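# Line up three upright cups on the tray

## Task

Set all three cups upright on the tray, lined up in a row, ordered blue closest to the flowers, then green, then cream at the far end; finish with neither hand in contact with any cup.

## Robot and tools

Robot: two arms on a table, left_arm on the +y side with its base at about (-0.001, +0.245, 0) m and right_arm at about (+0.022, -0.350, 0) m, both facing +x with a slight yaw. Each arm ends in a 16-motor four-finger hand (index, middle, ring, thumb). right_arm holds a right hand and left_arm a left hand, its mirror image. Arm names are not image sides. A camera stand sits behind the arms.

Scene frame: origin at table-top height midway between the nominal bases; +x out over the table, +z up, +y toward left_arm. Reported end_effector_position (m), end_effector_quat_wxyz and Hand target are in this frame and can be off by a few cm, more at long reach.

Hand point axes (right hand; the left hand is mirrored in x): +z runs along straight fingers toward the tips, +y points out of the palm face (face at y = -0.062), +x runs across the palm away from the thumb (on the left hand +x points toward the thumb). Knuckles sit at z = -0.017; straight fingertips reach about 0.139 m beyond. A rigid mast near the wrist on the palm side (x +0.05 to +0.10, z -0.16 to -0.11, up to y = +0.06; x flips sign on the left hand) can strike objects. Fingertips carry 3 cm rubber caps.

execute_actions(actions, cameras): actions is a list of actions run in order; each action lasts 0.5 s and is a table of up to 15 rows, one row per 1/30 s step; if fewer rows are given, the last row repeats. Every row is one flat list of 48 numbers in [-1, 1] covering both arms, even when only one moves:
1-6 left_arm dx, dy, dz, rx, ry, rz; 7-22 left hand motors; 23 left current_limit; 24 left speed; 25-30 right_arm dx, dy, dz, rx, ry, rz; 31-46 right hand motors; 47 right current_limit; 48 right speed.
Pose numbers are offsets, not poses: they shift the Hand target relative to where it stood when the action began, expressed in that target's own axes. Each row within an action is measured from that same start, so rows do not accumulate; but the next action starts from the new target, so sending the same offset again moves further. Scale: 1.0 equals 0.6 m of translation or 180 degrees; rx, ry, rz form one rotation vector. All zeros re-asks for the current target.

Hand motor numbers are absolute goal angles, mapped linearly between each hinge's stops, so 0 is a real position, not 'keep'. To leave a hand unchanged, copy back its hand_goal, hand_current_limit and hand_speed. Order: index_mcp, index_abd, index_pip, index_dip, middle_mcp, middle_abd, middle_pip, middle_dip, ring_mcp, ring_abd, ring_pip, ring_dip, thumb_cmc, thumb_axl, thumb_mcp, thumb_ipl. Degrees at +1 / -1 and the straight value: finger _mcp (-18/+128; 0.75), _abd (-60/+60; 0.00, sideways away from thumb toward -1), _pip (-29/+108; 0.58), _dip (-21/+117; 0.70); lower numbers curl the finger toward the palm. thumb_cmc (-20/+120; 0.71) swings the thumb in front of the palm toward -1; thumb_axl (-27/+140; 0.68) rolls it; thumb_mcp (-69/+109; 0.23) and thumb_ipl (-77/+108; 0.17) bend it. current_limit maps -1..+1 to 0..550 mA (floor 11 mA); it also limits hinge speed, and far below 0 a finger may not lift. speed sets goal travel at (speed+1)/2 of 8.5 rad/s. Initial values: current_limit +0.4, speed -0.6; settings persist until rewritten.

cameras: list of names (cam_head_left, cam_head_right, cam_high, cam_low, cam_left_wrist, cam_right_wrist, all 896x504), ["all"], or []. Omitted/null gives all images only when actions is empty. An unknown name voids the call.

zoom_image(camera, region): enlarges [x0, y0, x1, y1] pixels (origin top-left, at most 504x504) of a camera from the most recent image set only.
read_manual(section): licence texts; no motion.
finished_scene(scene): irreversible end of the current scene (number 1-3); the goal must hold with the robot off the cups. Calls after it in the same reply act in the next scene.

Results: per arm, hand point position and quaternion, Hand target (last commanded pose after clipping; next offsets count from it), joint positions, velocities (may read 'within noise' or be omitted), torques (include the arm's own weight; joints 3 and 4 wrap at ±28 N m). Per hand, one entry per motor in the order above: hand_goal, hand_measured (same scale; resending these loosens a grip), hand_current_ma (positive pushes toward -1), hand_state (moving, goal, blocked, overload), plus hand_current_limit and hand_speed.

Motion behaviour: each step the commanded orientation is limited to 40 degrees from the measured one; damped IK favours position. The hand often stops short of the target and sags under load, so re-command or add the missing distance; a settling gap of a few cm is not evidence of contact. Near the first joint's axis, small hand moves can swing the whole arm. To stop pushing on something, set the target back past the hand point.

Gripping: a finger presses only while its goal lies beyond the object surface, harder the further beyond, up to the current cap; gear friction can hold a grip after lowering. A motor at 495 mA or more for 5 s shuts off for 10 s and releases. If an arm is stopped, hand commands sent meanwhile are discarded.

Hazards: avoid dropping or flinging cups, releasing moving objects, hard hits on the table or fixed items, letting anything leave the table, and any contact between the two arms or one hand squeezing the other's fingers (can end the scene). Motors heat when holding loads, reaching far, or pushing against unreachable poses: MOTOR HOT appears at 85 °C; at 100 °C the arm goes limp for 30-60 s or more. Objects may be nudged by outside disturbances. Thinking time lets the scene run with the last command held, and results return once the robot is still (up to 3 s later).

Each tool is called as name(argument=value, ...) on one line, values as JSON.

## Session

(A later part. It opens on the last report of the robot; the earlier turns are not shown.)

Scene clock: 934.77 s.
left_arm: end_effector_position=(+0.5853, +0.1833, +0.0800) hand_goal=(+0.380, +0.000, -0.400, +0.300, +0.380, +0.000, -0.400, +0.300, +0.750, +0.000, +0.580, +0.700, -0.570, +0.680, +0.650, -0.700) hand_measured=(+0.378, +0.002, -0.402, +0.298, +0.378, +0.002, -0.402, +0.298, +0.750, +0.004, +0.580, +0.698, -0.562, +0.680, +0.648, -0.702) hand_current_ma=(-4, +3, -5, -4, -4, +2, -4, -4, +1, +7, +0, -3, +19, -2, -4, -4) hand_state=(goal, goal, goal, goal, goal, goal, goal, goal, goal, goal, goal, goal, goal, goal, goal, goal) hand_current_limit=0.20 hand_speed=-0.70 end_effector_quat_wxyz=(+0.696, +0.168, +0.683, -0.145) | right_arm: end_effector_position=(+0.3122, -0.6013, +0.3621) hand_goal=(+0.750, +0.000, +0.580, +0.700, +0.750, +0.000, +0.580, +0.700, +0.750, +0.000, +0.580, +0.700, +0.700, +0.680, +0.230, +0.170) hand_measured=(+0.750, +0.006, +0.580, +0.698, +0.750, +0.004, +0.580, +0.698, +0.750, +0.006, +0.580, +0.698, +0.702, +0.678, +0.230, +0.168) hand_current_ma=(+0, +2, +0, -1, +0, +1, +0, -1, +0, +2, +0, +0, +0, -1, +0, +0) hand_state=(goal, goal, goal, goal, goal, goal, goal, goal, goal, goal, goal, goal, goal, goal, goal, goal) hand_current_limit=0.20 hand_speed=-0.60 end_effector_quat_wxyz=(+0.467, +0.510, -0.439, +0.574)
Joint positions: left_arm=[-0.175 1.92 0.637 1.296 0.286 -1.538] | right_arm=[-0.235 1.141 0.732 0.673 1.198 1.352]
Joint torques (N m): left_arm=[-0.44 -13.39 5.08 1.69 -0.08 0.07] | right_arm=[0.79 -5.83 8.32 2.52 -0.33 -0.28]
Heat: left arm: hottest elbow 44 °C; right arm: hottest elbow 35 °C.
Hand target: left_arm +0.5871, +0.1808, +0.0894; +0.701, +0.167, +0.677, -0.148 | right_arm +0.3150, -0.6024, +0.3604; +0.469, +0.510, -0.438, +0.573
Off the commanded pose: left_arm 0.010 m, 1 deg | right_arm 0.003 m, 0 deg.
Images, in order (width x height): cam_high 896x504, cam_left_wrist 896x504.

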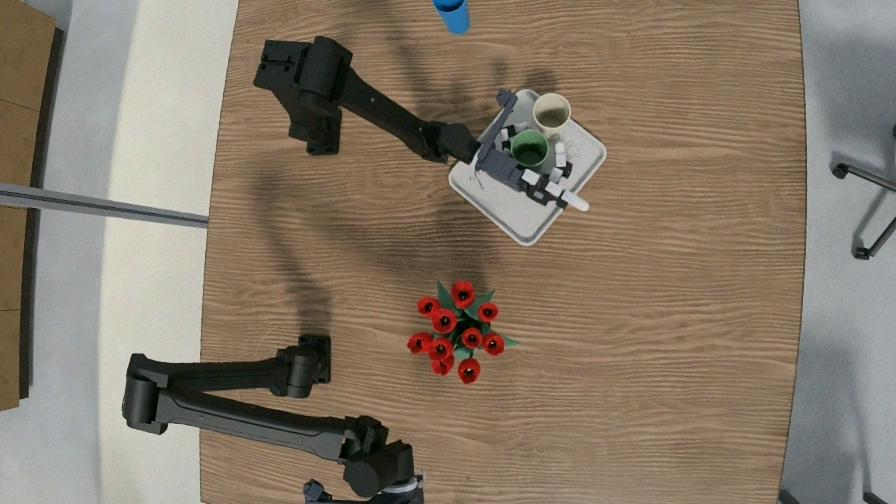

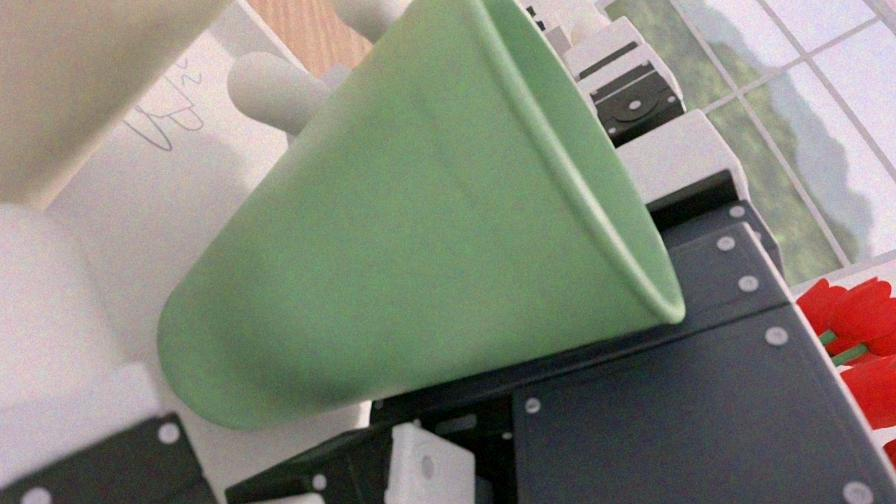

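execute_actions(actions=[[[-0.012,-0.018,0,0,0,0,0.38,0,-0.4,0.3,0.38,0,-0.4,0.3,0.75,0,0.58,0.7,-0.57,0.68,0.65,-0.7,0.2,-0.7,0,0,0,0,0,0,0.75,0,0.58,0.7,0.75,0,0.58,0.7,0.75,0,0.58,0.7,0.7,0.68,0.23,0.17,0.2,-0.6]],[[-0.06,0,0,0,0,0,0.38,0,-0.4,0.3,0.38,0,-0.4,0.3,0.75,0,0.58,0.7,-0.57,0.68,0.65,-0.7,0.2,-0.7,0,0,0,0,0,0,0.75,0,0.58,0.7,0.75,0,0.58,0.7,0.75,0,0.58,0.7,0.7,0.68,0.23,0.17,0.2,-0.6]],[[-0.2,0,0,0,0,0,0.38,0,-0.4,0.3,0.38,0,-0.4,0.3,0.75,0,0.58,0.7,-0.57,0.68,0.65,-0.7,0.2,-0.7,0,0,0,0,0,0,0.75,0,0.58,0.7,0.75,0,0.58,0.7,0.75,0,0.58,0.7,0.7,0.68,0.23,0.17,0.2,-0.6]],[[-0.15,0,0,0,0,0,0.38,0,-0.4,0.3,0.38,0,-0.4,0.3,0.75,0,0.58,0.7,-0.57,0.68,0.65,-0.7,0.2,-0.7,0,0,0,0,0,0,0.75,0,0.58,0.7,0.75,0,0.58,0.7,0.75,0,0.58,0.7,0.7,0.68,0.23,0.17,0.2,-0.6]]], cameras=["cam_high"])

zoom_image(camera="cam_high", region=[430, 70, 630, 270])

Scene clock: 948.60 s.
left_arm: end_effector_position=(+0.5618, +0.1758, +0.3137) hand_goal=(+0.380, +0.000, -0.400, +0.300, +0.380, +0.000, -0.400, +0.300, +0.750, +0.000, +0.580, +0.700, -0.570, +0.680, +0.650, -0.700) hand_measured=(+0.378, +0.002, -0.402, +0.298, +0.378, +0.002, -0.402, +0.298, +0.750, +0.004, +0.580, +0.698, -0.560, +0.680, +0.648, -0.702) hand_current_ma=(-3, +3, -5, -4, -3, +2, -4, -4, +1, +7, +0, -3, +20, -2, -3, -4) hand_state=(goal, goal, goal, goal, goal, goal, goal, goal, goal, goal, goal, goal, goal, goal, goal, goal) hand_current_limit=0.20 hand_speed=-0.70 end_effector_quat_wxyz=(+0.687, +0.165, +0.693, -0.144) | right_arm: end_effector_position=(+0.3122, -0.6013, +0.3621) hand_goal=(+0.750, +0.000, +0.580, +0.700, +0.750, +0.000, +0.580, +0.700, +0.750, +0.000, +0.580, +0.700, +0.700, +0.680, +0.230, +0.170) hand_measured=(+0.750, +0.006, +0.580, +0.698, +0.750, +0.004, +0.580, +0.698, +0.750, +0.006, +0.580, +0.698, +0.702, +0.678, +0.230, +0.168) hand_current_ma=(+0, +2, +0, -1, +0, +1, +0, -1, +0, +2, +0, +0, +0, -1, +0, +0) hand_state=(goal, goal, goal, goal, goal, goal, goal, goal, goal, goal, goal, goal, goal, goal, goal, goal) hand_current_limit=0.20 hand_speed=-0.60 end_effector_quat_wxyz=(+0.467, +0.510, -0.439, +0.574)
Joint positions: left_arm=[-0.207 1.237 0.768 0.454 0.249 -1.54] | right_arm=[-0.235 1.141 0.732 0.673 1.198 1.352]
Joint torques (N m): left_arm=[-1.14 -8.7 14.91 1.92 -0.31 0.03] | right_arm=[0.67 -6.18 8.35 2.61 -0.31 -0.26]
Heat: left arm: hottest elbow 44 °C; right arm: hottest elbow 35 °C.
Hand target: left_arm +0.5728, +0.1662, +0.3419; +0.701, +0.167, +0.677, -0.148 | right_arm +0.3150, -0.6024, +0.3604; +0.469, +0.510, -0.438, +0.573
Off the commanded pose: left_arm 0.032 m, 2 deg | right_arm 0.003 m, 0 deg.
Images, in order (width x height): cam_high 896x504.

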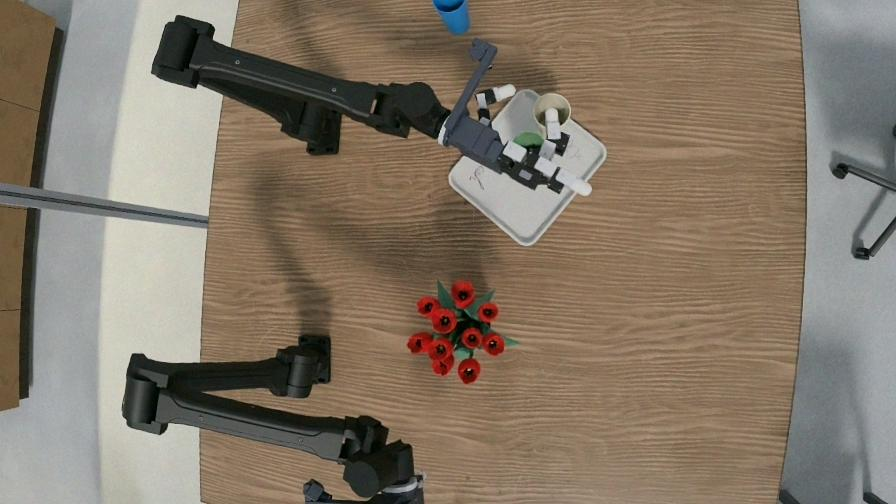

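Scaled by 2.520 from the camera's 896x504 image, which has a finer 1280x720 frame.

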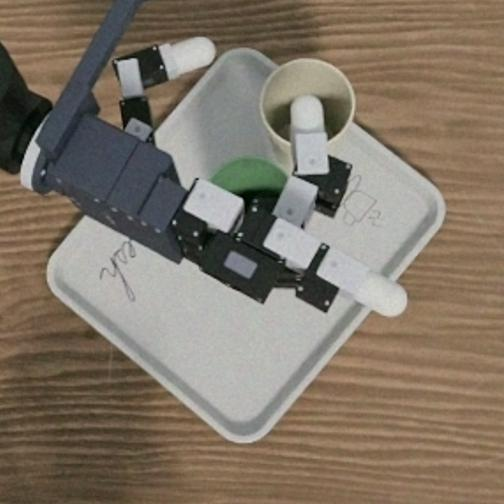

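execute_actions(actions=[[[0,0.108,-0.153,-0.114,0,0,0.38,0,-0.4,0.3,0.38,0,-0.4,0.3,0.75,0,0.58,0.7,-0.57,0.68,0.65,-0.7,0.2,-0.7,0,0,0,0,0,0,0.75,0,0.58,0.7,0.75,0,0.58,0.7,0.75,0,0.58,0.7,0.7,0.68,0.23,0.17,0.2,-0.6]],[[0,0.155,-0.105,-0.114,0,0,0.38,0,-0.4,0.3,0.38,0,-0.4,0.3,0.75,0,0.58,0.7,-0.57,0.68,0.65,-0.7,0.2,-0.7,0,0,0,0,0,0,0.75,0,0.58,0.7,0.75,0,0.58,0.7,0.75,0,0.58,0.7,0.7,0.68,0.23,0.17,0.2,-0.6]],[[0,0.182,-0.0445,-0.114,0,0,0.38,0,-0.4,0.3,0.38,0,-0.4,0.3,0.75,0,0.58,0.7,-0.57,0.68,0.65,-0.7,0.2,-0.7,0,0,0,0,0,0,0.75,0,0.58,0.7,0.75,0,0.58,0.7,0.75,0,0.58,0.7,0.7,0.68,0.23,0.17,0.2,-0.6]],[[0,0.186,0.022,-0.114,0,0,0.38,0,-0.4,0.3,0.38,0,-0.4,0.3,0.75,0,0.58,0.7,-0.57,0.68,0.65,-0.7,0.2,-0.7,0,0,0,0,0,0,0.75,0,0.58,0.7,0.75,0,0.58,0.7,0.75,0,0.58,0.7,0.7,0.68,0.23,0.17,0.2,-0.6]],[[0.15,0,0,0,0,0,0.38,0,-0.4,0.3,0.38,0,-0.4,0.3,0.75,0,0.58,0.7,-0.57,0.68,0.65,-0.7,0.2,-0.7,0,0,0,0,0,0,0.75,0,0.58,0.7,0.75,0,0.58,0.7,0.75,0,0.58,0.7,0.7,0.68,0.23,0.17,0.2,-0.6]]], cameras=["cam_high","cam_left_wrist"])

Scene clock: 975.40 s.
left_arm: end_effector_position=(+0.3610, +0.5576, +0.2476) hand_goal=(+0.380, +0.000, -0.400, +0.300, +0.380, +0.000, -0.400, +0.300, +0.750, +0.000, +0.580, +0.700, -0.570, +0.680, +0.650, -0.700) hand_measured=(+0.380, +0.002, -0.402, +0.298, +0.380, +0.002, -0.402, +0.298, +0.750, +0.004, +0.580, +0.698, -0.560, +0.680, +0.648, -0.702) hand_current_ma=(+1, +3, -3, -4, +1, +2, -3, -4, -1, +7, +0, -3, +20, -2, -2, -4) hand_state=(goal, goal, goal, goal, goal, goal, goal, goal, goal, goal, goal, goal, goal, goal, goal, goal) hand_current_limit=0.20 hand_speed=-0.70 end_effector_quat_wxyz=(+0.632, -0.331, +0.617, +0.331) | right_arm: end_effector_position=(+0.3122, -0.6013, +0.3621) hand_goal=(+0.750, +0.000, +0.580, +0.700, +0.750, +0.000, +0.580, +0.700, +0.750, +0.000, +0.580, +0.700, +0.700, +0.680, +0.230, +0.170) hand_measured=(+0.750, +0.006, +0.580, +0.698, +0.750, +0.004, +0.580, +0.698, +0.750, +0.006, +0.580, +0.698, +0.702, +0.678, +0.230, +0.168) hand_current_ma=(+0, +2, +0, -1, +0, +1, +0, -1, +0, +2, +0, +0, +0, -1, +0, +0) hand_state=(goal, goal, goal, goal, goal, goal, goal, goal, goal, goal, goal, goal, goal, goal, goal, goal) hand_current_limit=0.20 hand_speed=-0.60 end_effector_quat_wxyz=(+0.467, +0.510, -0.439, +0.574)
Joint positions: left_arm=[0.334 1.313 0.607 0.73 -0.625 -1.567] | right_arm=[-0.235 1.141 0.732 0.673 1.198 1.352]
Joint torques (N m): left_arm=[0.5 -8 8.98 2.5 -0.11 0.13] | right_arm=[1.08 -6.3 8.35 2.54 -0.31 -0.26]
Heat: left arm: hottest elbow 51 °C; right arm: hottest elbow 35 °C.
Hand target: left_arm +0.3586, +0.5612, +0.2513; +0.639, -0.334, +0.608, +0.333 | right_arm +0.3150, -0.6024, +0.3604; +0.469, +0.510, -0.438, +0.573
Off the commanded pose: left_arm 0.006 m, 1 deg | right_arm 0.003 m, 0 deg.
Images, in order (width x height): cam_high 896x504, cam_left_wrist 896x504.

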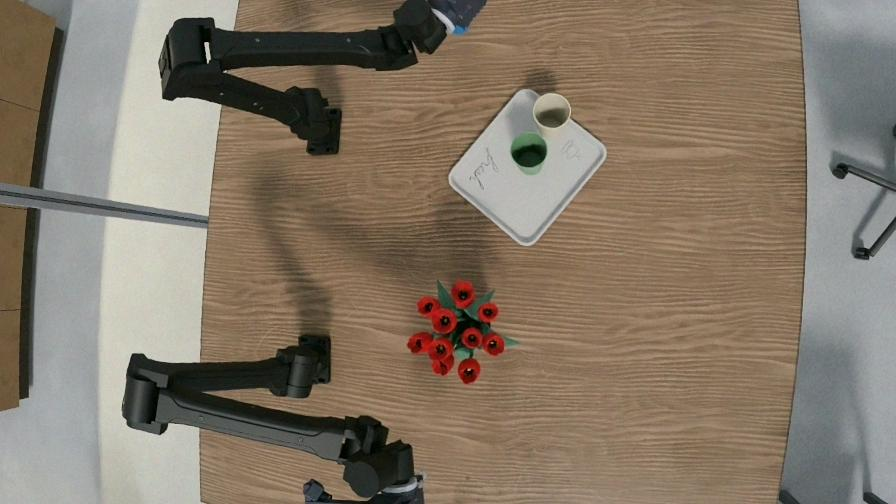

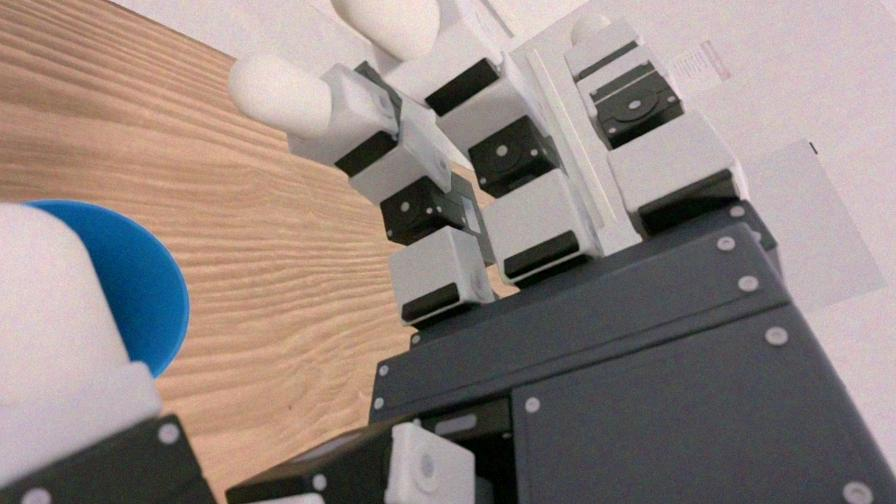

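execute_actions(actions=[[[0.04,0.03,0.033,0,0,0,0.38,0,-0.4,0.3,0.38,0,-0.4,0.3,0.75,0,0.58,0.7,-0.57,0.68,0.65,-0.7,0.2,-0.7,0,0,0,0,0,0,0.75,0,0.58,0.7,0.75,0,0.58,0.7,0.75,0,0.58,0.7,0.7,0.68,0.23,0.17,0.2,-0.6]]], cameras=["cam_left_wrist"])

Scene clock: 986.80 s.
left_arm: end_effector_position=(+0.3586, +0.5853, +0.2290) hand_goal=(+0.380, +0.000, -0.400, +0.300, +0.380, +0.000, -0.400, +0.300, +0.750, +0.000, +0.580, +0.700, -0.570, +0.680, +0.650, -0.700) hand_measured=(+0.380, +0.002, -0.402, +0.298, +0.380, +0.002, -0.402, +0.298, +0.750, +0.004, +0.580, +0.698, -0.560, +0.680, +0.648, -0.702) hand_current_ma=(+1, +3, -3, -4, +1, +2, -3, -4, +0, +7, +0, -3, +20, -2, -2, -4) hand_state=(goal, goal, goal, goal, goal, goal, goal, goal, goal, goal, goal, goal, goal, goal, goal, goal) hand_current_limit=0.20 hand_speed=-0.70 end_effector_quat_wxyz=(+0.636, -0.331, +0.613, +0.332) | right_arm: end_effector_position=(+0.3122, -0.6013, +0.3621) hand_goal=(+0.750, +0.000, +0.580, +0.700, +0.750, +0.000, +0.580, +0.700, +0.750, +0.000, +0.580, +0.700, +0.700, +0.680, +0.230, +0.170) hand_measured=(+0.750, +0.006, +0.580, +0.698, +0.750, +0.004, +0.580, +0.698, +0.750, +0.006, +0.580, +0.698, +0.702, +0.678, +0.230, +0.168) hand_current_ma=(+0, +2, +0, -1, +0, +1, +0, -1, +0, +2, +0, +0, +0, -1, +0, +0) hand_state=(goal, goal, goal, goal, goal, goal, goal, goal, goal, goal, goal, goal, goal, goal, goal, goal) hand_current_limit=0.20 hand_speed=-0.60 end_effector_quat_wxyz=(+0.467, +0.510, -0.439, +0.574)
Joint positions: left_arm=[0.407 1.388 0.604 0.818 -0.555 -1.567] | right_arm=[-0.235 1.141 0.732 0.673 1.198 1.352]
Joint torques (N m): left_arm=[1.08 -9.11 7.97 2.29 0.1 0.15] | right_arm=[1.03 -6.3 8.18 2.58 -0.32 -0.26]
Heat: left arm: hottest elbow 49 °C; right arm: hottest elbow 35 °C.
Hand target: left_arm +0.3555, +0.5882, +0.2276; +0.638, -0.334, +0.608, +0.333 | right_arm +0.3150, -0.6024, +0.3604; +0.469, +0.510, -0.438, +0.573
Off the commanded pose: left_arm 0.004 m, 1 deg | right_arm 0.003 m, 0 deg.
Images, in order (width x height): cam_left_wrist 896x504.

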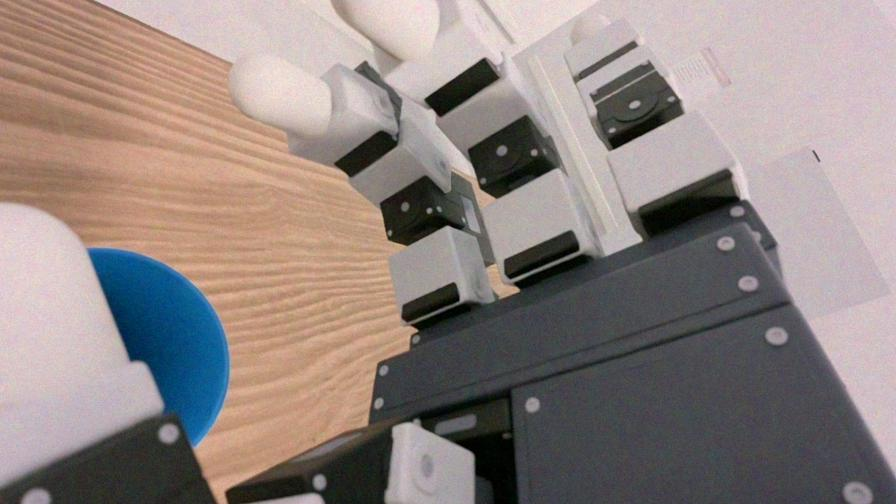

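execute_actions(actions=[[[0.13,0,0,0,0,0,0.38,0,-0.4,0.3,0.38,0,-0.4,0.3,0.75,0,0.58,0.7,-0.57,0.68,0.65,-0.7,0.2,-0.7,0,0,0,0,0,0,0.75,0,0.58,0.7,0.75,0,0.58,0.7,0.75,0,0.58,0.7,0.7,0.68,0.23,0.17,0.2,-0.6]]], cameras=["cam_left_wrist"])

Scene clock: 993.13 s.
left_arm: end_effector_position=(+0.3584, +0.5849, +0.1430) hand_goal=(+0.380, +0.000, -0.400, +0.300, +0.380, +0.000, -0.400, +0.300, +0.750, +0.000, +0.580, +0.700, -0.570, +0.680, +0.650, -0.700) hand_measured=(+0.380, +0.002, -0.402, +0.298, +0.380, +0.002, -0.402, +0.298, +0.750, +0.004, +0.580, +0.698, -0.560, +0.680, +0.648, -0.702) hand_current_ma=(+1, +3, -3, -4, +1, +2, -3, -4, +0, +7, +0, -3, +20, -2, -2, -3) hand_state=(goal, goal, goal, goal, goal, goal, goal, goal, goal, goal, goal, goal, goal, goal, goal, goal) hand_current_limit=0.20 hand_speed=-0.70 end_effector_quat_wxyz=(+0.630, -0.332, +0.619, +0.331) | right_arm: end_effector_position=(+0.3122, -0.6013, +0.3621) hand_goal=(+0.750, +0.000, +0.580, +0.700, +0.750, +0.000, +0.580, +0.700, +0.750, +0.000, +0.580, +0.700, +0.700, +0.680, +0.230, +0.170) hand_measured=(+0.750, +0.006, +0.580, +0.698, +0.750, +0.004, +0.580, +0.698, +0.750, +0.006, +0.580, +0.698, +0.702, +0.678, +0.230, +0.168) hand_current_ma=(+0, +2, +0, -1, +0, +1, +0, -1, +0, +2, +0, +0, +0, -1, +0, +0) hand_state=(goal, goal, goal, goal, goal, goal, goal, goal, goal, goal, goal, goal, goal, goal, goal, goal) hand_current_limit=0.20 hand_speed=-0.60 end_effector_quat_wxyz=(+0.467, +0.510, -0.439, +0.574)
Joint positions: left_arm=[0.407 1.64 0.543 1.112 -0.554 -1.572] | right_arm=[-0.235 1.141 0.732 0.673 1.198 1.352]
Joint torques (N m): left_arm=[0.56 -9.29 6.76 2.3 -0.01 0.16] | right_arm=[0.79 -6.18 8.28 2.54 -0.32 -0.25]
Heat: left arm: hottest elbow 48 °C; right arm: hottest elbow 35 °C.
Hand target: left_arm +0.3585, +0.5897, +0.1496; +0.638, -0.334, +0.608, +0.333 | right_arm +0.3150, -0.6024, +0.3604; +0.469, +0.510, -0.438, +0.573
Off the commanded pose: left_arm 0.008 m, 2 deg | right_arm 0.003 m, 0 deg.
Images, in order (width x height): cam_left_wrist 896x504.

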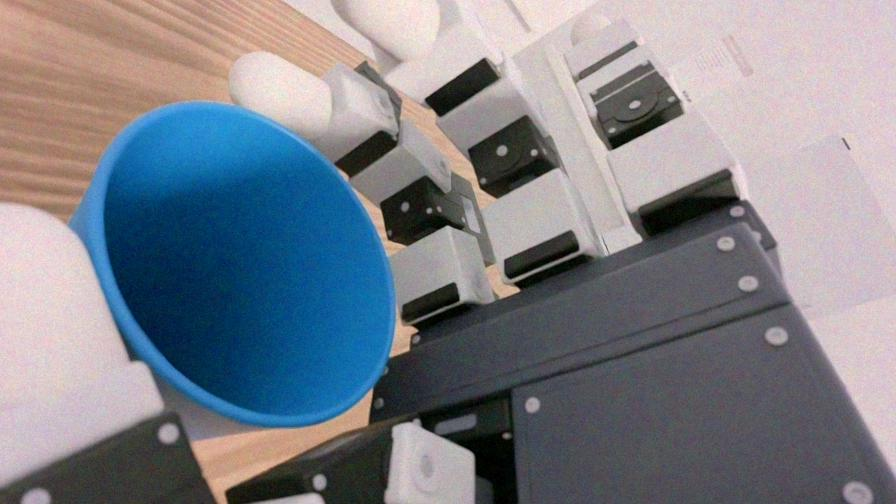

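execute_actions(actions=[[[0.06,0,-0.012,0,0,0,0.38,0,-0.4,0.3,0.38,0,-0.4,0.3,0.75,0,0.58,0.7,-0.57,0.68,0.65,-0.7,0.2,-0.7,0,0,0,0,0,0,0.75,0,0.58,0.7,0.75,0,0.58,0.7,0.75,0,0.58,0.7,0.7,0.68,0.23,0.17,0.2,-0.6]],[[0.052,0,0,0,0,0,0.38,0,-0.4,0.3,0.38,0,-0.4,0.3,0.75,0,0.58,0.7,-0.57,0.68,0.65,-0.7,0.2,-0.7,0,0,0,0,0,0,0.75,0,0.58,0.7,0.75,0,0.58,0.7,0.75,0,0.58,0.7,0.7,0.68,0.23,0.17,0.2,-0.6]]], cameras=["cam_left_wrist"])

Scene clock: 1005.67 s.
left_arm: end_effector_position=(+0.3553, +0.5840, +0.0773) hand_goal=(+0.380, +0.000, -0.400, +0.300, +0.380, +0.000, -0.400, +0.300, +0.750, +0.000, +0.580, +0.700, -0.570, +0.680, +0.650, -0.700) hand_measured=(+0.380, +0.002, -0.402, +0.298, +0.380, +0.002, -0.402, +0.298, +0.750, +0.004, +0.580, +0.698, -0.560, +0.680, +0.650, -0.702) hand_current_ma=(+1, +3, -3, -4, +1, +2, -3, -4, +0, +7, +0, -3, +20, -2, -1, -2) hand_state=(goal, goal, goal, goal, goal, goal, goal, goal, goal, goal, goal, goal, goal, goal, goal, goal) hand_current_limit=0.20 hand_speed=-0.70 end_effector_quat_wxyz=(+0.631, -0.334, +0.617, +0.332) | right_arm: end_effector_position=(+0.3122, -0.6013, +0.3621) hand_goal=(+0.750, +0.000, +0.580, +0.700, +0.750, +0.000, +0.580, +0.700, +0.750, +0.000, +0.580, +0.700, +0.700, +0.680, +0.230, +0.170) hand_measured=(+0.750, +0.006, +0.580, +0.698, +0.750, +0.004, +0.580, +0.698, +0.750, +0.006, +0.580, +0.698, +0.702, +0.678, +0.230, +0.168) hand_current_ma=(+0, +2, +0, -1, +0, +1, +0, -1, +0, +2, +0, +0, +0, -1, +0, +0) hand_state=(goal, goal, goal, goal, goal, goal, goal, goal, goal, goal, goal, goal, goal, goal, goal, goal) hand_current_limit=0.20 hand_speed=-0.60 end_effector_quat_wxyz=(+0.467, +0.510, -0.439, +0.574)
Joint positions: left_arm=[0.407 1.885 0.535 1.368 -0.558 -1.572] | right_arm=[-0.235 1.141 0.732 0.673 1.198 1.352]
Joint torques (N m): left_arm=[0.26 -11.28 4.72 2.35 -0.24 0.18] | right_arm=[0.73 -6.07 8.2 2.5 -0.32 -0.28]
Heat: left arm: hottest elbow 47 °C; right arm: hottest elbow 35 °C.
Hand target: left_arm +0.3571, +0.5850, +0.0823; +0.639, -0.334, +0.608, +0.333 | right_arm +0.3150, -0.6024, +0.3604; +0.469, +0.510, -0.438, +0.573
Off the commanded pose: left_arm 0.006 m, 1 deg | right_arm 0.003 m, 0 deg.
Images, in order (width x height): cam_left_wrist 896x504.

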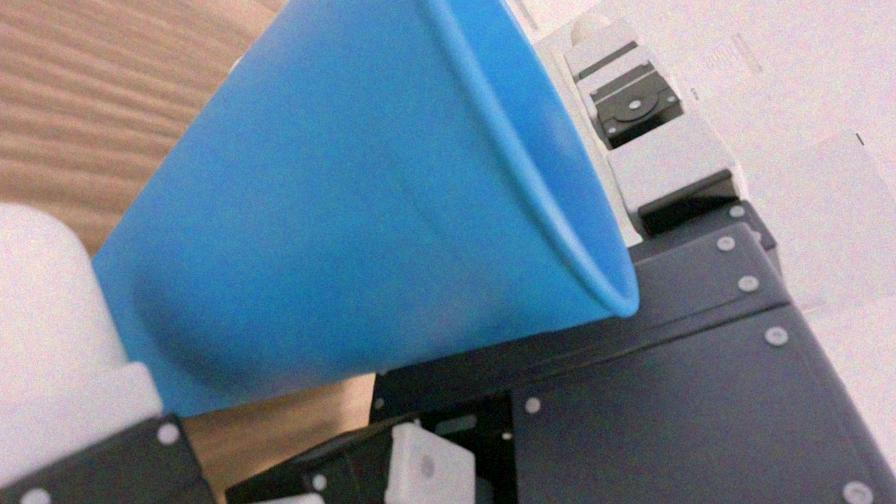

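execute_actions(actions=[[[0,0,0,0,0,0,0.2,0,-0.45,0.26,0.2,0,-0.45,0.26,0.75,0,0.58,0.7,-0.57,0.68,0.48,-0.77,0.0,-0.5,0,0,0,0,0,0,0.75,0,0.58,0.7,0.75,0,0.58,0.7,0.75,0,0.58,0.7,0.7,0.68,0.23,0.17,0.2,-0.6]],[[0,0,0,0,0,0,0.16,0,-0.48,0.23,0.16,0,-0.48,0.23,0.75,0,0.58,0.7,-0.57,0.68,0.38,-0.82,0.0,-0.6,0,0,0,0,0,0,0.75,0,0.58,0.7,0.75,0,0.58,0.7,0.75,0,0.58,0.7,0.7,0.68,0.23,0.17,0.2,-0.6]],[[0,0,0,0,0,0,0.06,0,-0.56,0.14,0.07,0,-0.55,0.14,0.75,0,0.58,0.7,-0.57,0.68,0.3,-0.88,0.0,-0.6,0,0,0,0,0,0,0.75,0,0.58,0.7,0.75,0,0.58,0.7,0.75,0,0.58,0.7,0.7,0.68,0.23,0.17,0.2,-0.6]]], cameras=["cam_left_wrist","cam_low"])

zoom_image(camera="cam_low", region=[540, 230, 700, 360])

Scene clock: 1018.53 s.
left_arm: end_effector_position=(+0.3551, +0.5840, +0.0773) hand_goal=(+0.060, +0.000, -0.560, +0.140, +0.070, +0.000, -0.550, +0.140, +0.750, +0.000, +0.580, +0.700, -0.570, +0.680, +0.300, -0.880) hand_measured=(+0.150, +0.002, -0.490, +0.206, +0.180, +0.002, -0.464, +0.224, +0.750, +0.004, +0.580, +0.698, -0.560, +0.680, +0.404, -0.810) hand_current_ma=(+275, +3, +238, +224, +275, +2, +275, +275, +0, +7, +0, -3, +22, -1, +275, +275) hand_state=(blocked, goal, blocked, blocked, blocked, goal, blocked, blocked, goal, goal, goal, goal, goal, goal, blocked, blocked) hand_current_limit=0.00 hand_speed=-0.60 end_effector_quat_wxyz=(+0.631, -0.334, +0.617, +0.332) | right_arm: end_effector_position=(+0.3122, -0.6013, +0.3621) hand_goal=(+0.750, +0.000, +0.580, +0.700, +0.750, +0.000, +0.580, +0.700, +0.750, +0.000, +0.580, +0.700, +0.700, +0.680, +0.230, +0.170) hand_measured=(+0.750, +0.006, +0.580, +0.698, +0.750, +0.004, +0.580, +0.698, +0.750, +0.006, +0.580, +0.698, +0.702, +0.678, +0.230, +0.168) hand_current_ma=(+0, +2, +0, -1, +0, +1, +0, -1, +0, +2, +0, +0, +0, -1, +0, +0) hand_state=(goal, goal, goal, goal, goal, goal, goal, goal, goal, goal, goal, goal, goal, goal, goal, goal) hand_current_limit=0.20 hand_speed=-0.60 end_effector_quat_wxyz=(+0.467, +0.510, -0.439, +0.574)
Joint positions: left_arm=[0.407 1.885 0.535 1.368 -0.559 -1.572] | right_arm=[-0.235 1.141 0.732 0.673 1.198 1.352]
Joint torques (N m): left_arm=[-0.21 -10.64 4.3 2.3 -0.16 0.16] | right_arm=[0.91 -6.24 8.24 2.5 -0.29 -0.27]
Heat: left arm: hottest elbow 45 °C; right arm: hottest elbow 35 °C.
Hand target: left_arm +0.3572, +0.5850, +0.0823; +0.639, -0.334, +0.608, +0.333 | right_arm +0.3150, -0.6024, +0.3604; +0.469, +0.510, -0.438, +0.573
Off the commanded pose: left_arm 0.006 m, 1 deg | right_arm 0.003 m, 0 deg.
Images, in order (width x height): cam_low 896x504, cam_left_wrist 896x504.

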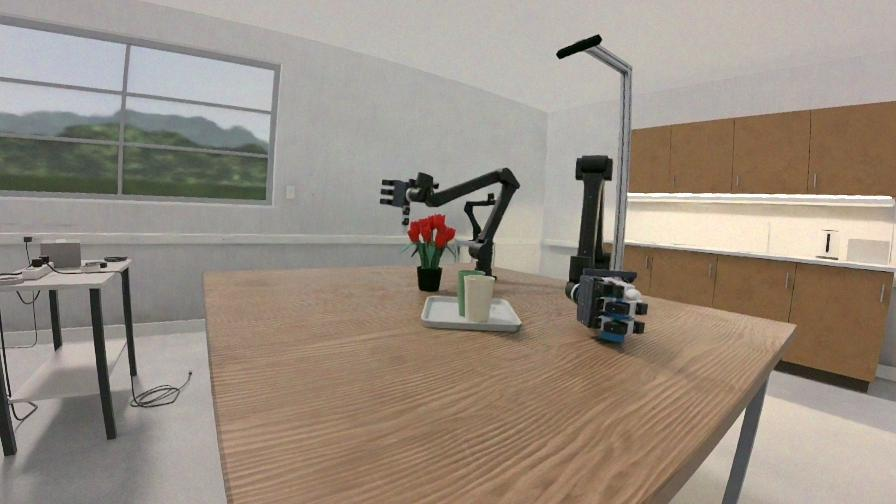

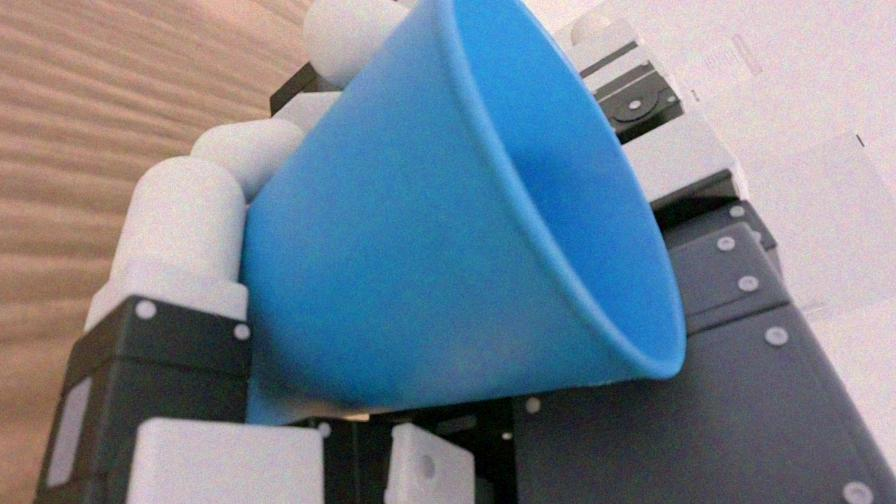

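Scaled by 3.150 from the camera's 896x504 image, which has a finer 1280x720 frame.

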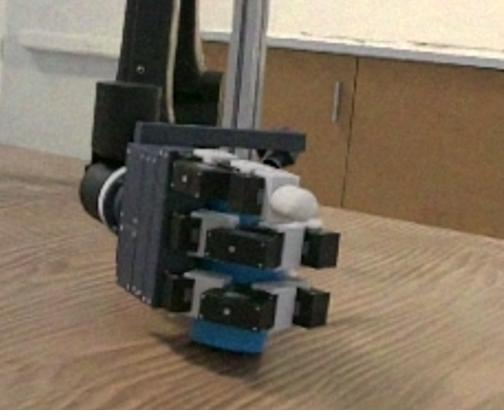

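execute_actions(actions=[[[-0.0667,0,0,0,0,0,0.06,0,-0.56,0.14,0.07,0,-0.55,0.14,0.75,0,0.58,0.7,-0.57,0.68,0.3,-0.88,0.0,-0.6,0,0,0,0,0,0,0.75,0,0.58,0.7,0.75,0,0.58,0.7,0.75,0,0.58,0.7,0.7,0.68,0.23,0.17,0.2,-0.6]],[[-0.1667,0,0,0,0,0,0.06,0,-0.56,0.14,0.07,0,-0.55,0.14,0.75,0,0.58,0.7,-0.57,0.68,0.3,-0.88,0.0,-0.6,0,0,0,0,0,0,0.75,0,0.58,0.7,0.75,0,0.58,0.7,0.75,0,0.58,0.7,0.7,0.68,0.23,0.17,0.2,-0.6]],[[-0.2333,0,0,0,0,0,0.06,0,-0.56,0.14,0.07,0,-0.55,0.14,0.75,0,0.58,0.7,-0.57,0.68,0.3,-0.88,0.0,-0.6,0,0,0,0,0,0,0.75,0,0.58,0.7,0.75,0,0.58,0.7,0.75,0,0.58,0.7,0.7,0.68,0.23,0.17,0.2,-0.6]]], cameras=["cam_high","cam_left_wrist"])

zoom_image(camera="cam_high", region=[430, 70, 630, 270])

Scene clock: 1030.73 s.
left_arm: end_effector_position=(+0.3380, +0.5771, +0.3335) hand_goal=(+0.060, +0.000, -0.560, +0.140, +0.070, +0.000, -0.550, +0.140, +0.750, +0.000, +0.580, +0.700, -0.570, +0.680, +0.300, -0.880) hand_measured=(+0.150, +0.002, -0.490, +0.206, +0.180, +0.002, -0.464, +0.224, +0.750, +0.004, +0.580, +0.698, -0.560, +0.680, +0.404, -0.810) hand_current_ma=(+275, +3, +238, +224, +275, +2, +275, +275, +0, +7, +0, -3, +22, -1, +275, +275) hand_state=(blocked, goal, blocked, blocked, blocked, goal, blocked, blocked, goal, goal, goal, goal, goal, goal, blocked, blocked) hand_current_limit=0.00 hand_speed=-0.60 end_effector_quat_wxyz=(+0.619, -0.329, +0.628, +0.339) | right_arm: end_effector_position=(+0.3122, -0.6013, +0.3621) hand_goal=(+0.750, +0.000, +0.580, +0.700, +0.750, +0.000, +0.580, +0.700, +0.750, +0.000, +0.580, +0.700, +0.700, +0.680, +0.230, +0.170) hand_measured=(+0.750, +0.006, +0.580, +0.698, +0.750, +0.004, +0.580, +0.698, +0.750, +0.006, +0.580, +0.698, +0.702, +0.678, +0.230, +0.168) hand_current_ma=(+0, +2, +0, -1, +0, +1, +0, -1, +0, +2, +0, +0, +0, -1, +0, +0) hand_state=(goal, goal, goal, goal, goal, goal, goal, goal, goal, goal, goal, goal, goal, goal, goal, goal) hand_current_limit=0.20 hand_speed=-0.60 end_effector_quat_wxyz=(+0.467, +0.510, -0.439, +0.574)
Joint positions: left_arm=[0.407 1.116 0.727 0.385 -0.562 -1.554] | right_arm=[-0.235 1.141 0.732 0.673 1.198 1.352]
Joint torques (N m): left_arm=[0.03 -6.24 14.95 2 -0.23 0.04] | right_arm=[1.26 -5.95 8.28 2.55 -0.32 -0.26]
Heat: left arm: hottest elbow 44 °C; right arm: hottest elbow 35 °C.
Hand target: left_arm +0.3463, +0.5796, +0.3621; +0.638, -0.334, +0.608, +0.333 | right_arm +0.3150, -0.6024, +0.3604; +0.469, +0.510, -0.438, +0.573
Off the commanded pose: left_arm 0.030 m, 3 deg | right_arm 0.003 m, 0 deg.
Images, in order (width x height): cam_high 896x504, cam_left_wrist 896x504.

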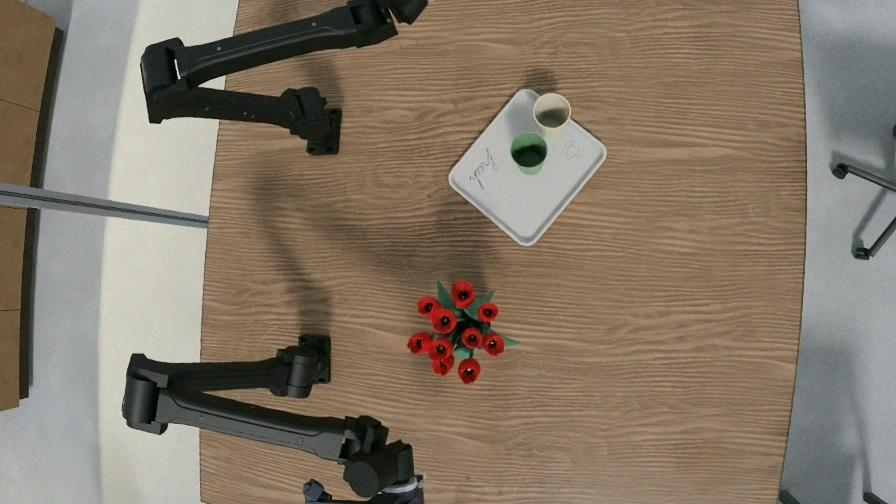

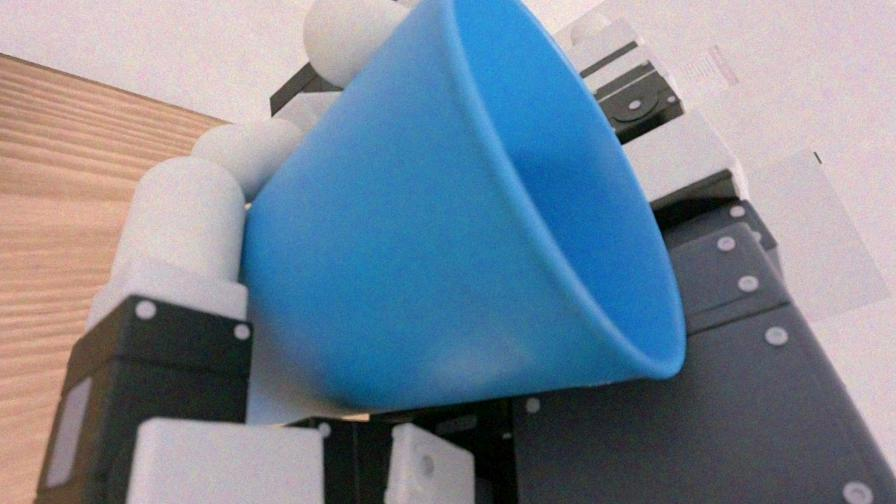

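Scaled by 2.520 from the camera's 896x504 image, which has a finer 1280x720 frame.

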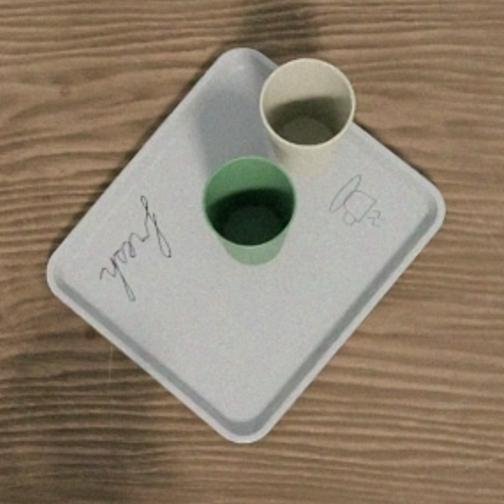

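execute_actions(actions=[[[0,-0.183,-0.118,0.114,0,0,0.06,0,-0.56,0.14,0.07,0,-0.55,0.14,0.75,0,0.58,0.7,-0.57,0.68,0.3,-0.88,0.0,-0.6,0,0,0,0,0,0,0.75,0,0.58,0.7,0.75,0,0.58,0.7,0.75,0,0.58,0.7,0.7,0.68,0.23,0.17,0.2,-0.6]],[[0,-0.2127,-0.046,0.114,0,0,0.06,0,-0.56,0.14,0.07,0,-0.55,0.14,0.75,0,0.58,0.7,-0.57,0.68,0.3,-0.88,0.0,-0.6,0,0,0,0,0,0,0.75,0,0.58,0.7,0.75,0,0.58,0.7,0.75,0,0.58,0.7,0.7,0.68,0.23,0.17,0.2,-0.6]],[[0,-0.2153,0.031,0.114,0,0,0.06,0,-0.56,0.14,0.07,0,-0.55,0.14,0.75,0,0.58,0.7,-0.57,0.68,0.3,-0.88,0.0,-0.6,0,0,0,0,0,0,0.75,0,0.58,0.7,0.75,0,0.58,0.7,0.75,0,0.58,0.7,0.7,0.68,0.23,0.17,0.2,-0.6]],[[0,-0.1908,0.1045,0.114,0,0,0.06,0,-0.56,0.14,0.07,0,-0.55,0.14,0.75,0,0.58,0.7,-0.57,0.68,0.3,-0.88,0.0,-0.6,0,0,0,0,0,0,0.75,0,0.58,0.7,0.75,0,0.58,0.7,0.75,0,0.58,0.7,0.7,0.68,0.23,0.17,0.2,-0.6]]], cameras=["cam_high","cam_head_left"])

Scene clock: 1065.03 s.
left_arm: end_effector_position=(+0.5348, +0.1030, +0.3115) hand_goal=(+0.060, +0.000, -0.560, +0.140, +0.070, +0.000, -0.550, +0.140, +0.750, +0.000, +0.580, +0.700, -0.570, +0.680, +0.300, -0.880) hand_measured=(+0.150, +0.002, -0.490, +0.206, +0.180, +0.002, -0.464, +0.224, +0.750, +0.004, +0.580, +0.698, -0.560, +0.680, +0.404, -0.810) hand_current_ma=(+275, +3, +239, +224, +275, +2, +275, +275, +1, +7, +0, -3, +22, -1, +275, +275) hand_state=(blocked, goal, blocked, blocked, blocked, goal, blocked, blocked, goal, goal, goal, goal, goal, goal, blocked, blocked) hand_current_limit=0.00 hand_speed=-0.60 end_effector_quat_wxyz=(+0.667, +0.169, +0.710, -0.150) | right_arm: end_effector_position=(+0.3122, -0.6013, +0.3621) hand_goal=(+0.750, +0.000, +0.580, +0.700, +0.750, +0.000, +0.580, +0.700, +0.750, +0.000, +0.580, +0.700, +0.700, +0.680, +0.230, +0.170) hand_measured=(+0.750, +0.006, +0.580, +0.698, +0.750, +0.004, +0.580, +0.698, +0.750, +0.006, +0.580, +0.698, +0.702, +0.678, +0.230, +0.168) hand_current_ma=(+0, +2, +0, -1, +0, +1, +0, -1, +0, +2, +0, +0, +0, -1, +0, +0) hand_state=(goal, goal, goal, goal, goal, goal, goal, goal, goal, goal, goal, goal, goal, goal, goal, goal) hand_current_limit=0.20 hand_speed=-0.60 end_effector_quat_wxyz=(+0.467, +0.510, -0.439, +0.574)
Joint positions: left_arm=[-0.407 1.209 0.779 0.365 0.063 -1.554] | right_arm=[-0.235 1.141 0.732 0.673 1.198 1.352]
Joint torques (N m): left_arm=[-0.03 -8.35 16.77 2.81 0.02 0.35] | right_arm=[1.03 -6.3 8.23 2.48 -0.31 -0.25]
Heat: left arm: hottest elbow 49 °C; right arm: hottest elbow 35 °C.
Hand target: left_arm +0.5544, +0.1006, +0.3608; +0.701, +0.167, +0.678, -0.148 | right_arm +0.3150, -0.6024, +0.3604; +0.469, +0.510, -0.438, +0.573
Off the commanded pose: left_arm 0.053 m, 5 deg | right_arm 0.003 m, 0 deg.
Images, in order (width x height): cam_head_left 896x504, cam_high 896x504.

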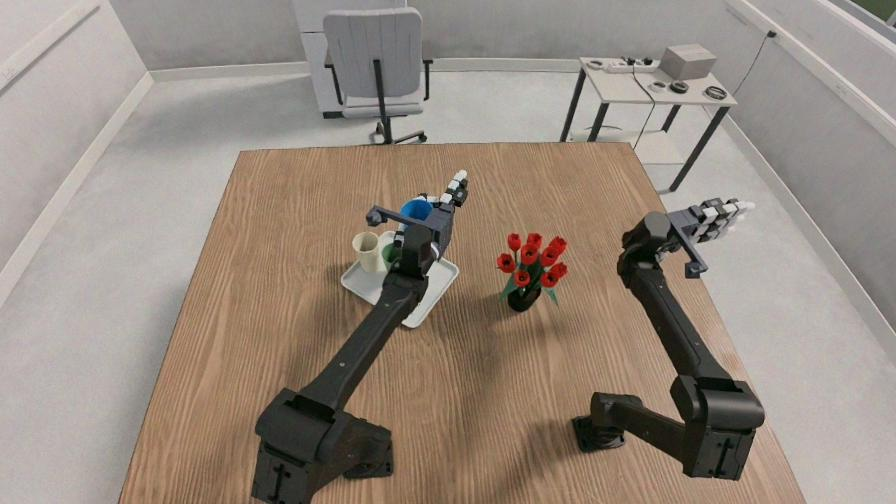

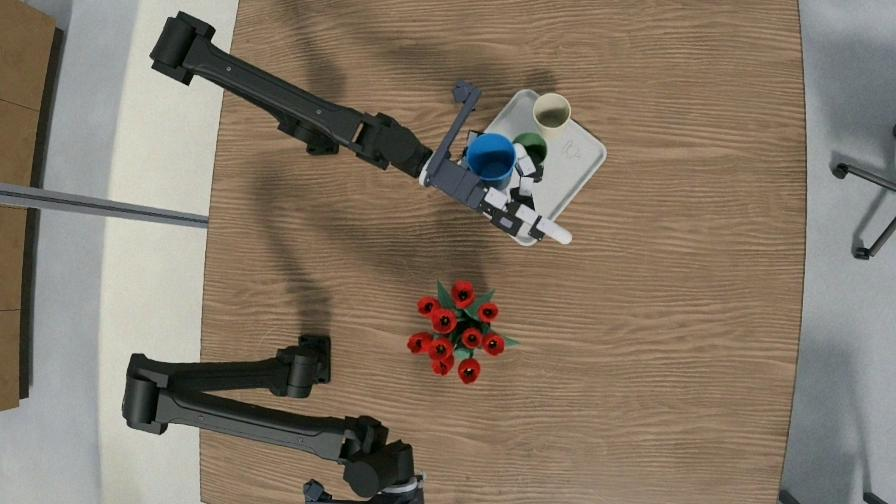

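execute_actions(actions=[[[0.14,-0.0245,-0.0122,0,0,0,0.06,0,-0.56,0.14,0.07,0,-0.55,0.14,0.75,0,0.58,0.7,-0.57,0.68,0.3,-0.88,0.0,-0.6,0,0,0,0,0,0,0.75,0,0.58,0.7,0.75,0,0.58,0.7,0.75,0,0.58,0.7,0.7,0.68,0.23,0.17,0.2,-0.6]],[[0.12,0,0,0,0,0,0.06,0,-0.56,0.14,0.07,0,-0.55,0.14,0.75,0,0.58,0.7,-0.57,0.68,0.3,-0.88,0.0,-0.6,0,0,0,0,0,0,0.75,0,0.58,0.7,0.75,0,0.58,0.7,0.75,0,0.58,0.7,0.7,0.68,0.23,0.17,0.2,-0.6]]], cameras=["cam_high","cam_left_wrist"])

zoom_image(camera="cam_high", region=[430, 70, 630, 270])

Scene clock: 1075.73 s.
left_arm: end_effector_position=(+0.5474, +0.0986, +0.1898) hand_goal=(+0.060, +0.000, -0.560, +0.140, +0.070, +0.000, -0.550, +0.140, +0.750, +0.000, +0.580, +0.700, -0.570, +0.680, +0.300, -0.880) hand_measured=(+0.150, +0.002, -0.490, +0.206, +0.180, +0.002, -0.464, +0.224, +0.750, +0.004, +0.580, +0.698, -0.560, +0.680, +0.404, -0.810) hand_current_ma=(+275, +3, +239, +224, +275, +2, +275, +275, +1, +7, +0, -3, +22, -1, +275, +275) hand_state=(blocked, goal, blocked, blocked, blocked, goal, blocked, blocked, goal, goal, goal, goal, goal, goal, blocked, blocked) hand_current_limit=0.00 hand_speed=-0.60 end_effector_quat_wxyz=(+0.687, +0.161, +0.693, -0.148) | right_arm: end_effector_position=(+0.3122, -0.6013, +0.3621) hand_goal=(+0.750, +0.000, +0.580, +0.700, +0.750, +0.000, +0.580, +0.700, +0.750, +0.000, +0.580, +0.700, +0.700, +0.680, +0.230, +0.170) hand_measured=(+0.750, +0.006, +0.580, +0.698, +0.750, +0.004, +0.580, +0.698, +0.750, +0.006, +0.580, +0.698, +0.702, +0.678, +0.230, +0.168) hand_current_ma=(+0, +2, +0, -1, +0, +1, +0, -1, +0, +2, +0, +0, +0, -1, +0, +0) hand_state=(goal, goal, goal, goal, goal, goal, goal, goal, goal, goal, goal, goal, goal, goal, goal, goal) hand_current_limit=0.20 hand_speed=-0.60 end_effector_quat_wxyz=(+0.467, +0.510, -0.439, +0.574)
Joint positions: left_arm=[-0.412 1.525 0.63 0.882 0.044 -1.553] | right_arm=[-0.235 1.141 0.732 0.673 1.198 1.352]
Joint torques (N m): left_arm=[-0.67 -11.34 8.14 2.84 -0.11 0.26] | right_arm=[1.14 -6.53 8.34 2.52 -0.3 -0.26]
Heat: left arm: hottest elbow 53 °C; right arm: hottest elbow 35 °C.
Hand target: left_arm +0.5474, +0.0935, +0.2042; +0.701, +0.167, +0.677, -0.148 | right_arm +0.3150, -0.6024, +0.3604; +0.469, +0.510, -0.438, +0.573
Off the commanded pose: left_arm 0.015 m, 2 deg | right_arm 0.003 m, 0 deg.
Images, in order (width x height): cam_high 896x504, cam_left_wrist 896x504.

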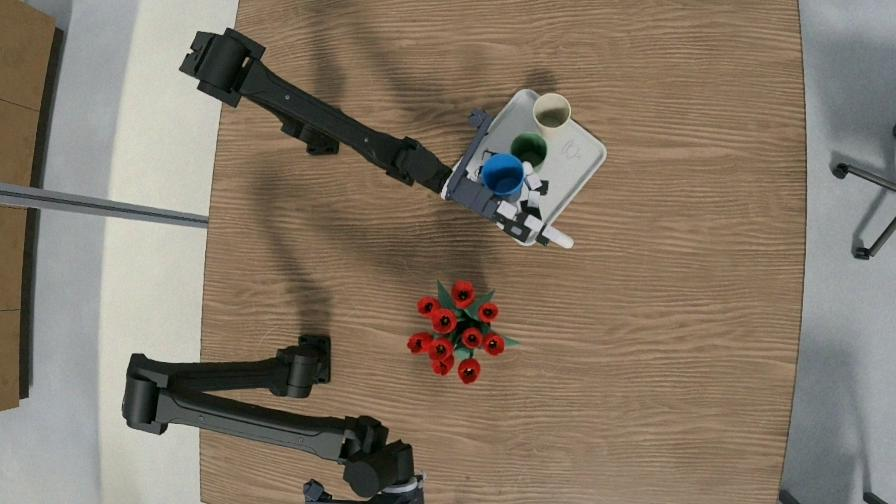

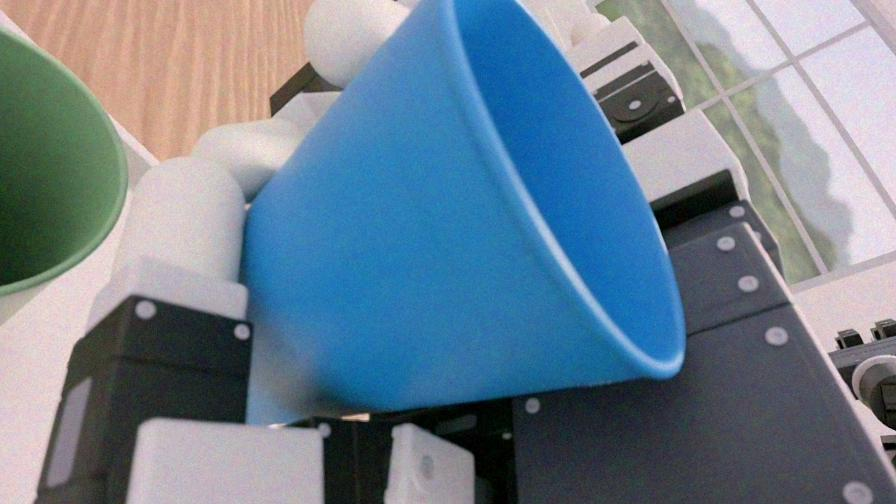

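Scaled by 2.520 from the camera's 896x504 image, which has a finer 1280x720 frame.

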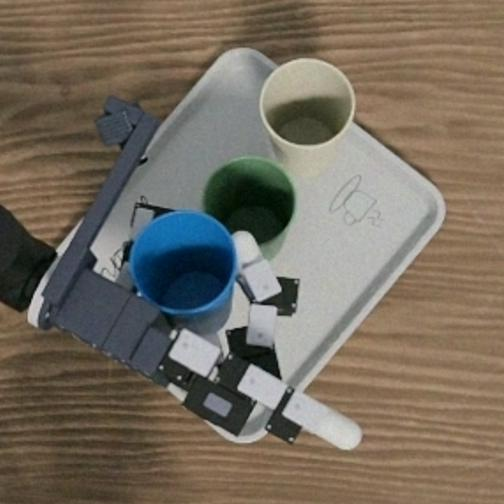

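execute_actions(actions=[[[0.03,-0.022,-0.004,0,0,0,0.06,0,-0.56,0.14,0.07,0,-0.55,0.14,0.75,0,0.58,0.7,-0.57,0.68,0.3,-0.88,0.0,-0.6,0,0,0,0,0,0,0.75,0,0.58,0.7,0.75,0,0.58,0.7,0.75,0,0.58,0.7,0.7,0.68,0.23,0.17,0.2,-0.6]],[[0.04,0,0,0,0,0,0.06,0,-0.56,0.14,0.07,0,-0.55,0.14,0.75,0,0.58,0.7,-0.57,0.68,0.3,-0.88,0.0,-0.6,0,0,0,0,0,0,0.75,0,0.58,0.7,0.75,0,0.58,0.7,0.75,0,0.58,0.7,0.7,0.68,0.23,0.17,0.2,-0.6]]], cameras=["cam_high","cam_left_wrist"])

zoom_image(camera="cam_high", region=[430, 70, 630, 270])

Scene clock: 1088.13 s.
left_arm: end_effector_position=(+0.5430, +0.0875, +0.1554) hand_goal=(+0.060, +0.000, -0.560, +0.140, +0.070, +0.000, -0.550, +0.140, +0.750, +0.000, +0.580, +0.700, -0.570, +0.680, +0.300, -0.880) hand_measured=(+0.150, +0.002, -0.490, +0.206, +0.180, +0.002, -0.464, +0.224, +0.750, +0.004, +0.580, +0.698, -0.560, +0.680, +0.404, -0.810) hand_current_ma=(+275, +3, +239, +224, +275, +2, +275, +275, +1, +7, +0, -3, +22, -1, +275, +275) hand_state=(blocked, goal, blocked, blocked, blocked, goal, blocked, blocked, goal, goal, goal, goal, goal, goal, blocked, blocked) hand_current_limit=0.00 hand_speed=-0.60 end_effector_quat_wxyz=(+0.693, +0.162, +0.687, -0.150) | right_arm: end_effector_position=(+0.3122, -0.6013, +0.3621) hand_goal=(+0.750, +0.000, +0.580, +0.700, +0.750, +0.000, +0.580, +0.700, +0.750, +0.000, +0.580, +0.700, +0.700, +0.680, +0.230, +0.170) hand_measured=(+0.750, +0.006, +0.580, +0.698, +0.750, +0.004, +0.580, +0.698, +0.750, +0.006, +0.580, +0.698, +0.702, +0.678, +0.230, +0.168) hand_current_ma=(+0, +2, +0, -1, +0, +1, +0, -1, +0, +2, +0, +0, +0, -1, +0, +0) hand_state=(goal, goal, goal, goal, goal, goal, goal, goal, goal, goal, goal, goal, goal, goal, goal, goal) hand_current_limit=0.20 hand_speed=-0.60 end_effector_quat_wxyz=(+0.467, +0.510, -0.439, +0.574)
Joint positions: left_arm=[-0.442 1.639 0.606 1.037 0.017 -1.553] | right_arm=[-0.235 1.141 0.732 0.673 1.198 1.352]
Joint torques (N m): left_arm=[-0.85 -11.22 6.6 2.71 -0.25 0.36] | right_arm=[0.67 -5.95 8.21 2.52 -0.31 -0.26]
Heat: left arm: hottest elbow 51 °C; right arm: hottest elbow 35 °C.
Hand target: left_arm +0.5412, +0.0835, +0.1619; +0.701, +0.167, +0.677, -0.148 | right_arm +0.3150, -0.6024, +0.3604; +0.469, +0.510, -0.438, +0.573
Off the commanded pose: left_arm 0.008 m, 2 deg | right_arm 0.003 m, 0 deg.
Images, in order (width x height): cam_high 896x504, cam_left_wrist 896x504.

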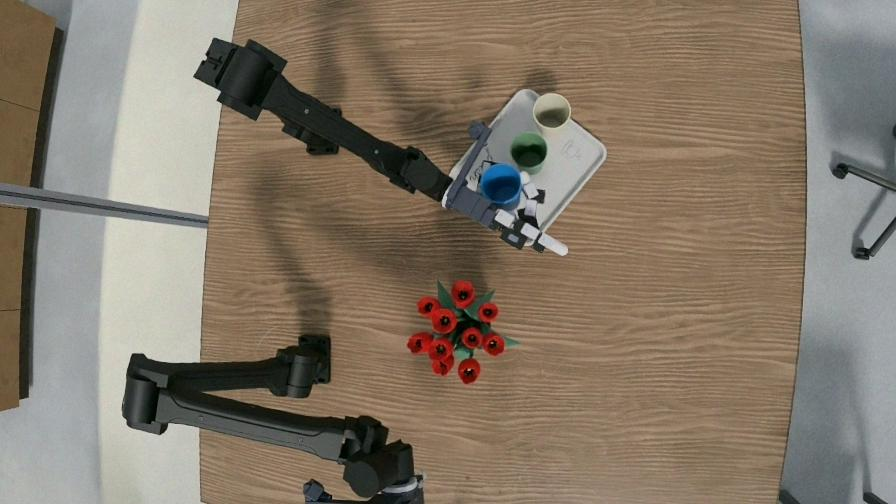

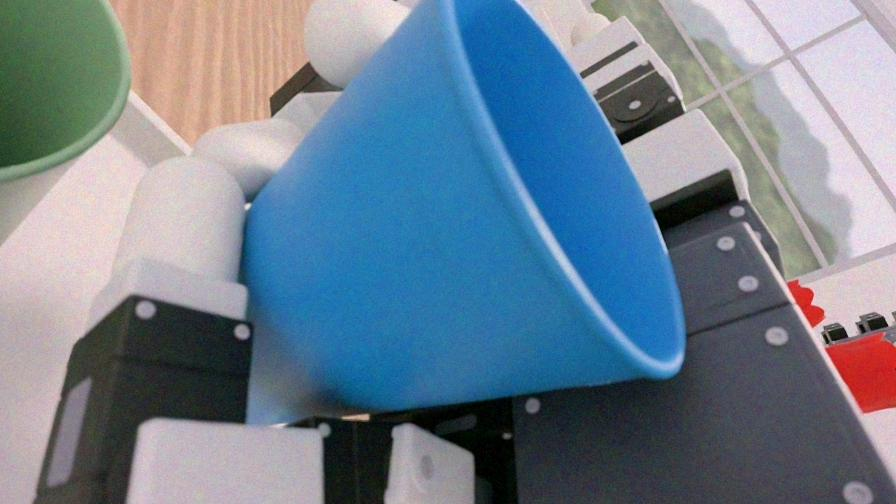

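Scaled by 2.520 from the camera's 896x504 image, which has a finer 1280x720 frame.

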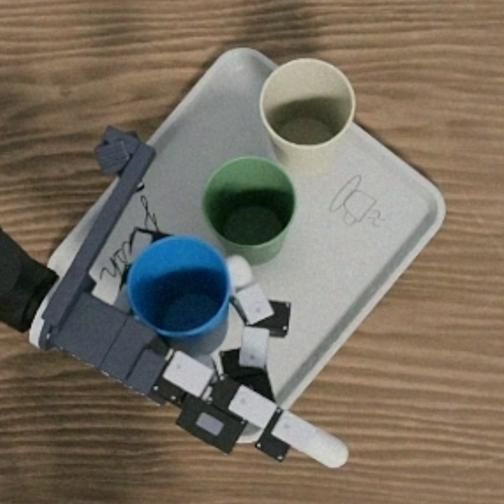

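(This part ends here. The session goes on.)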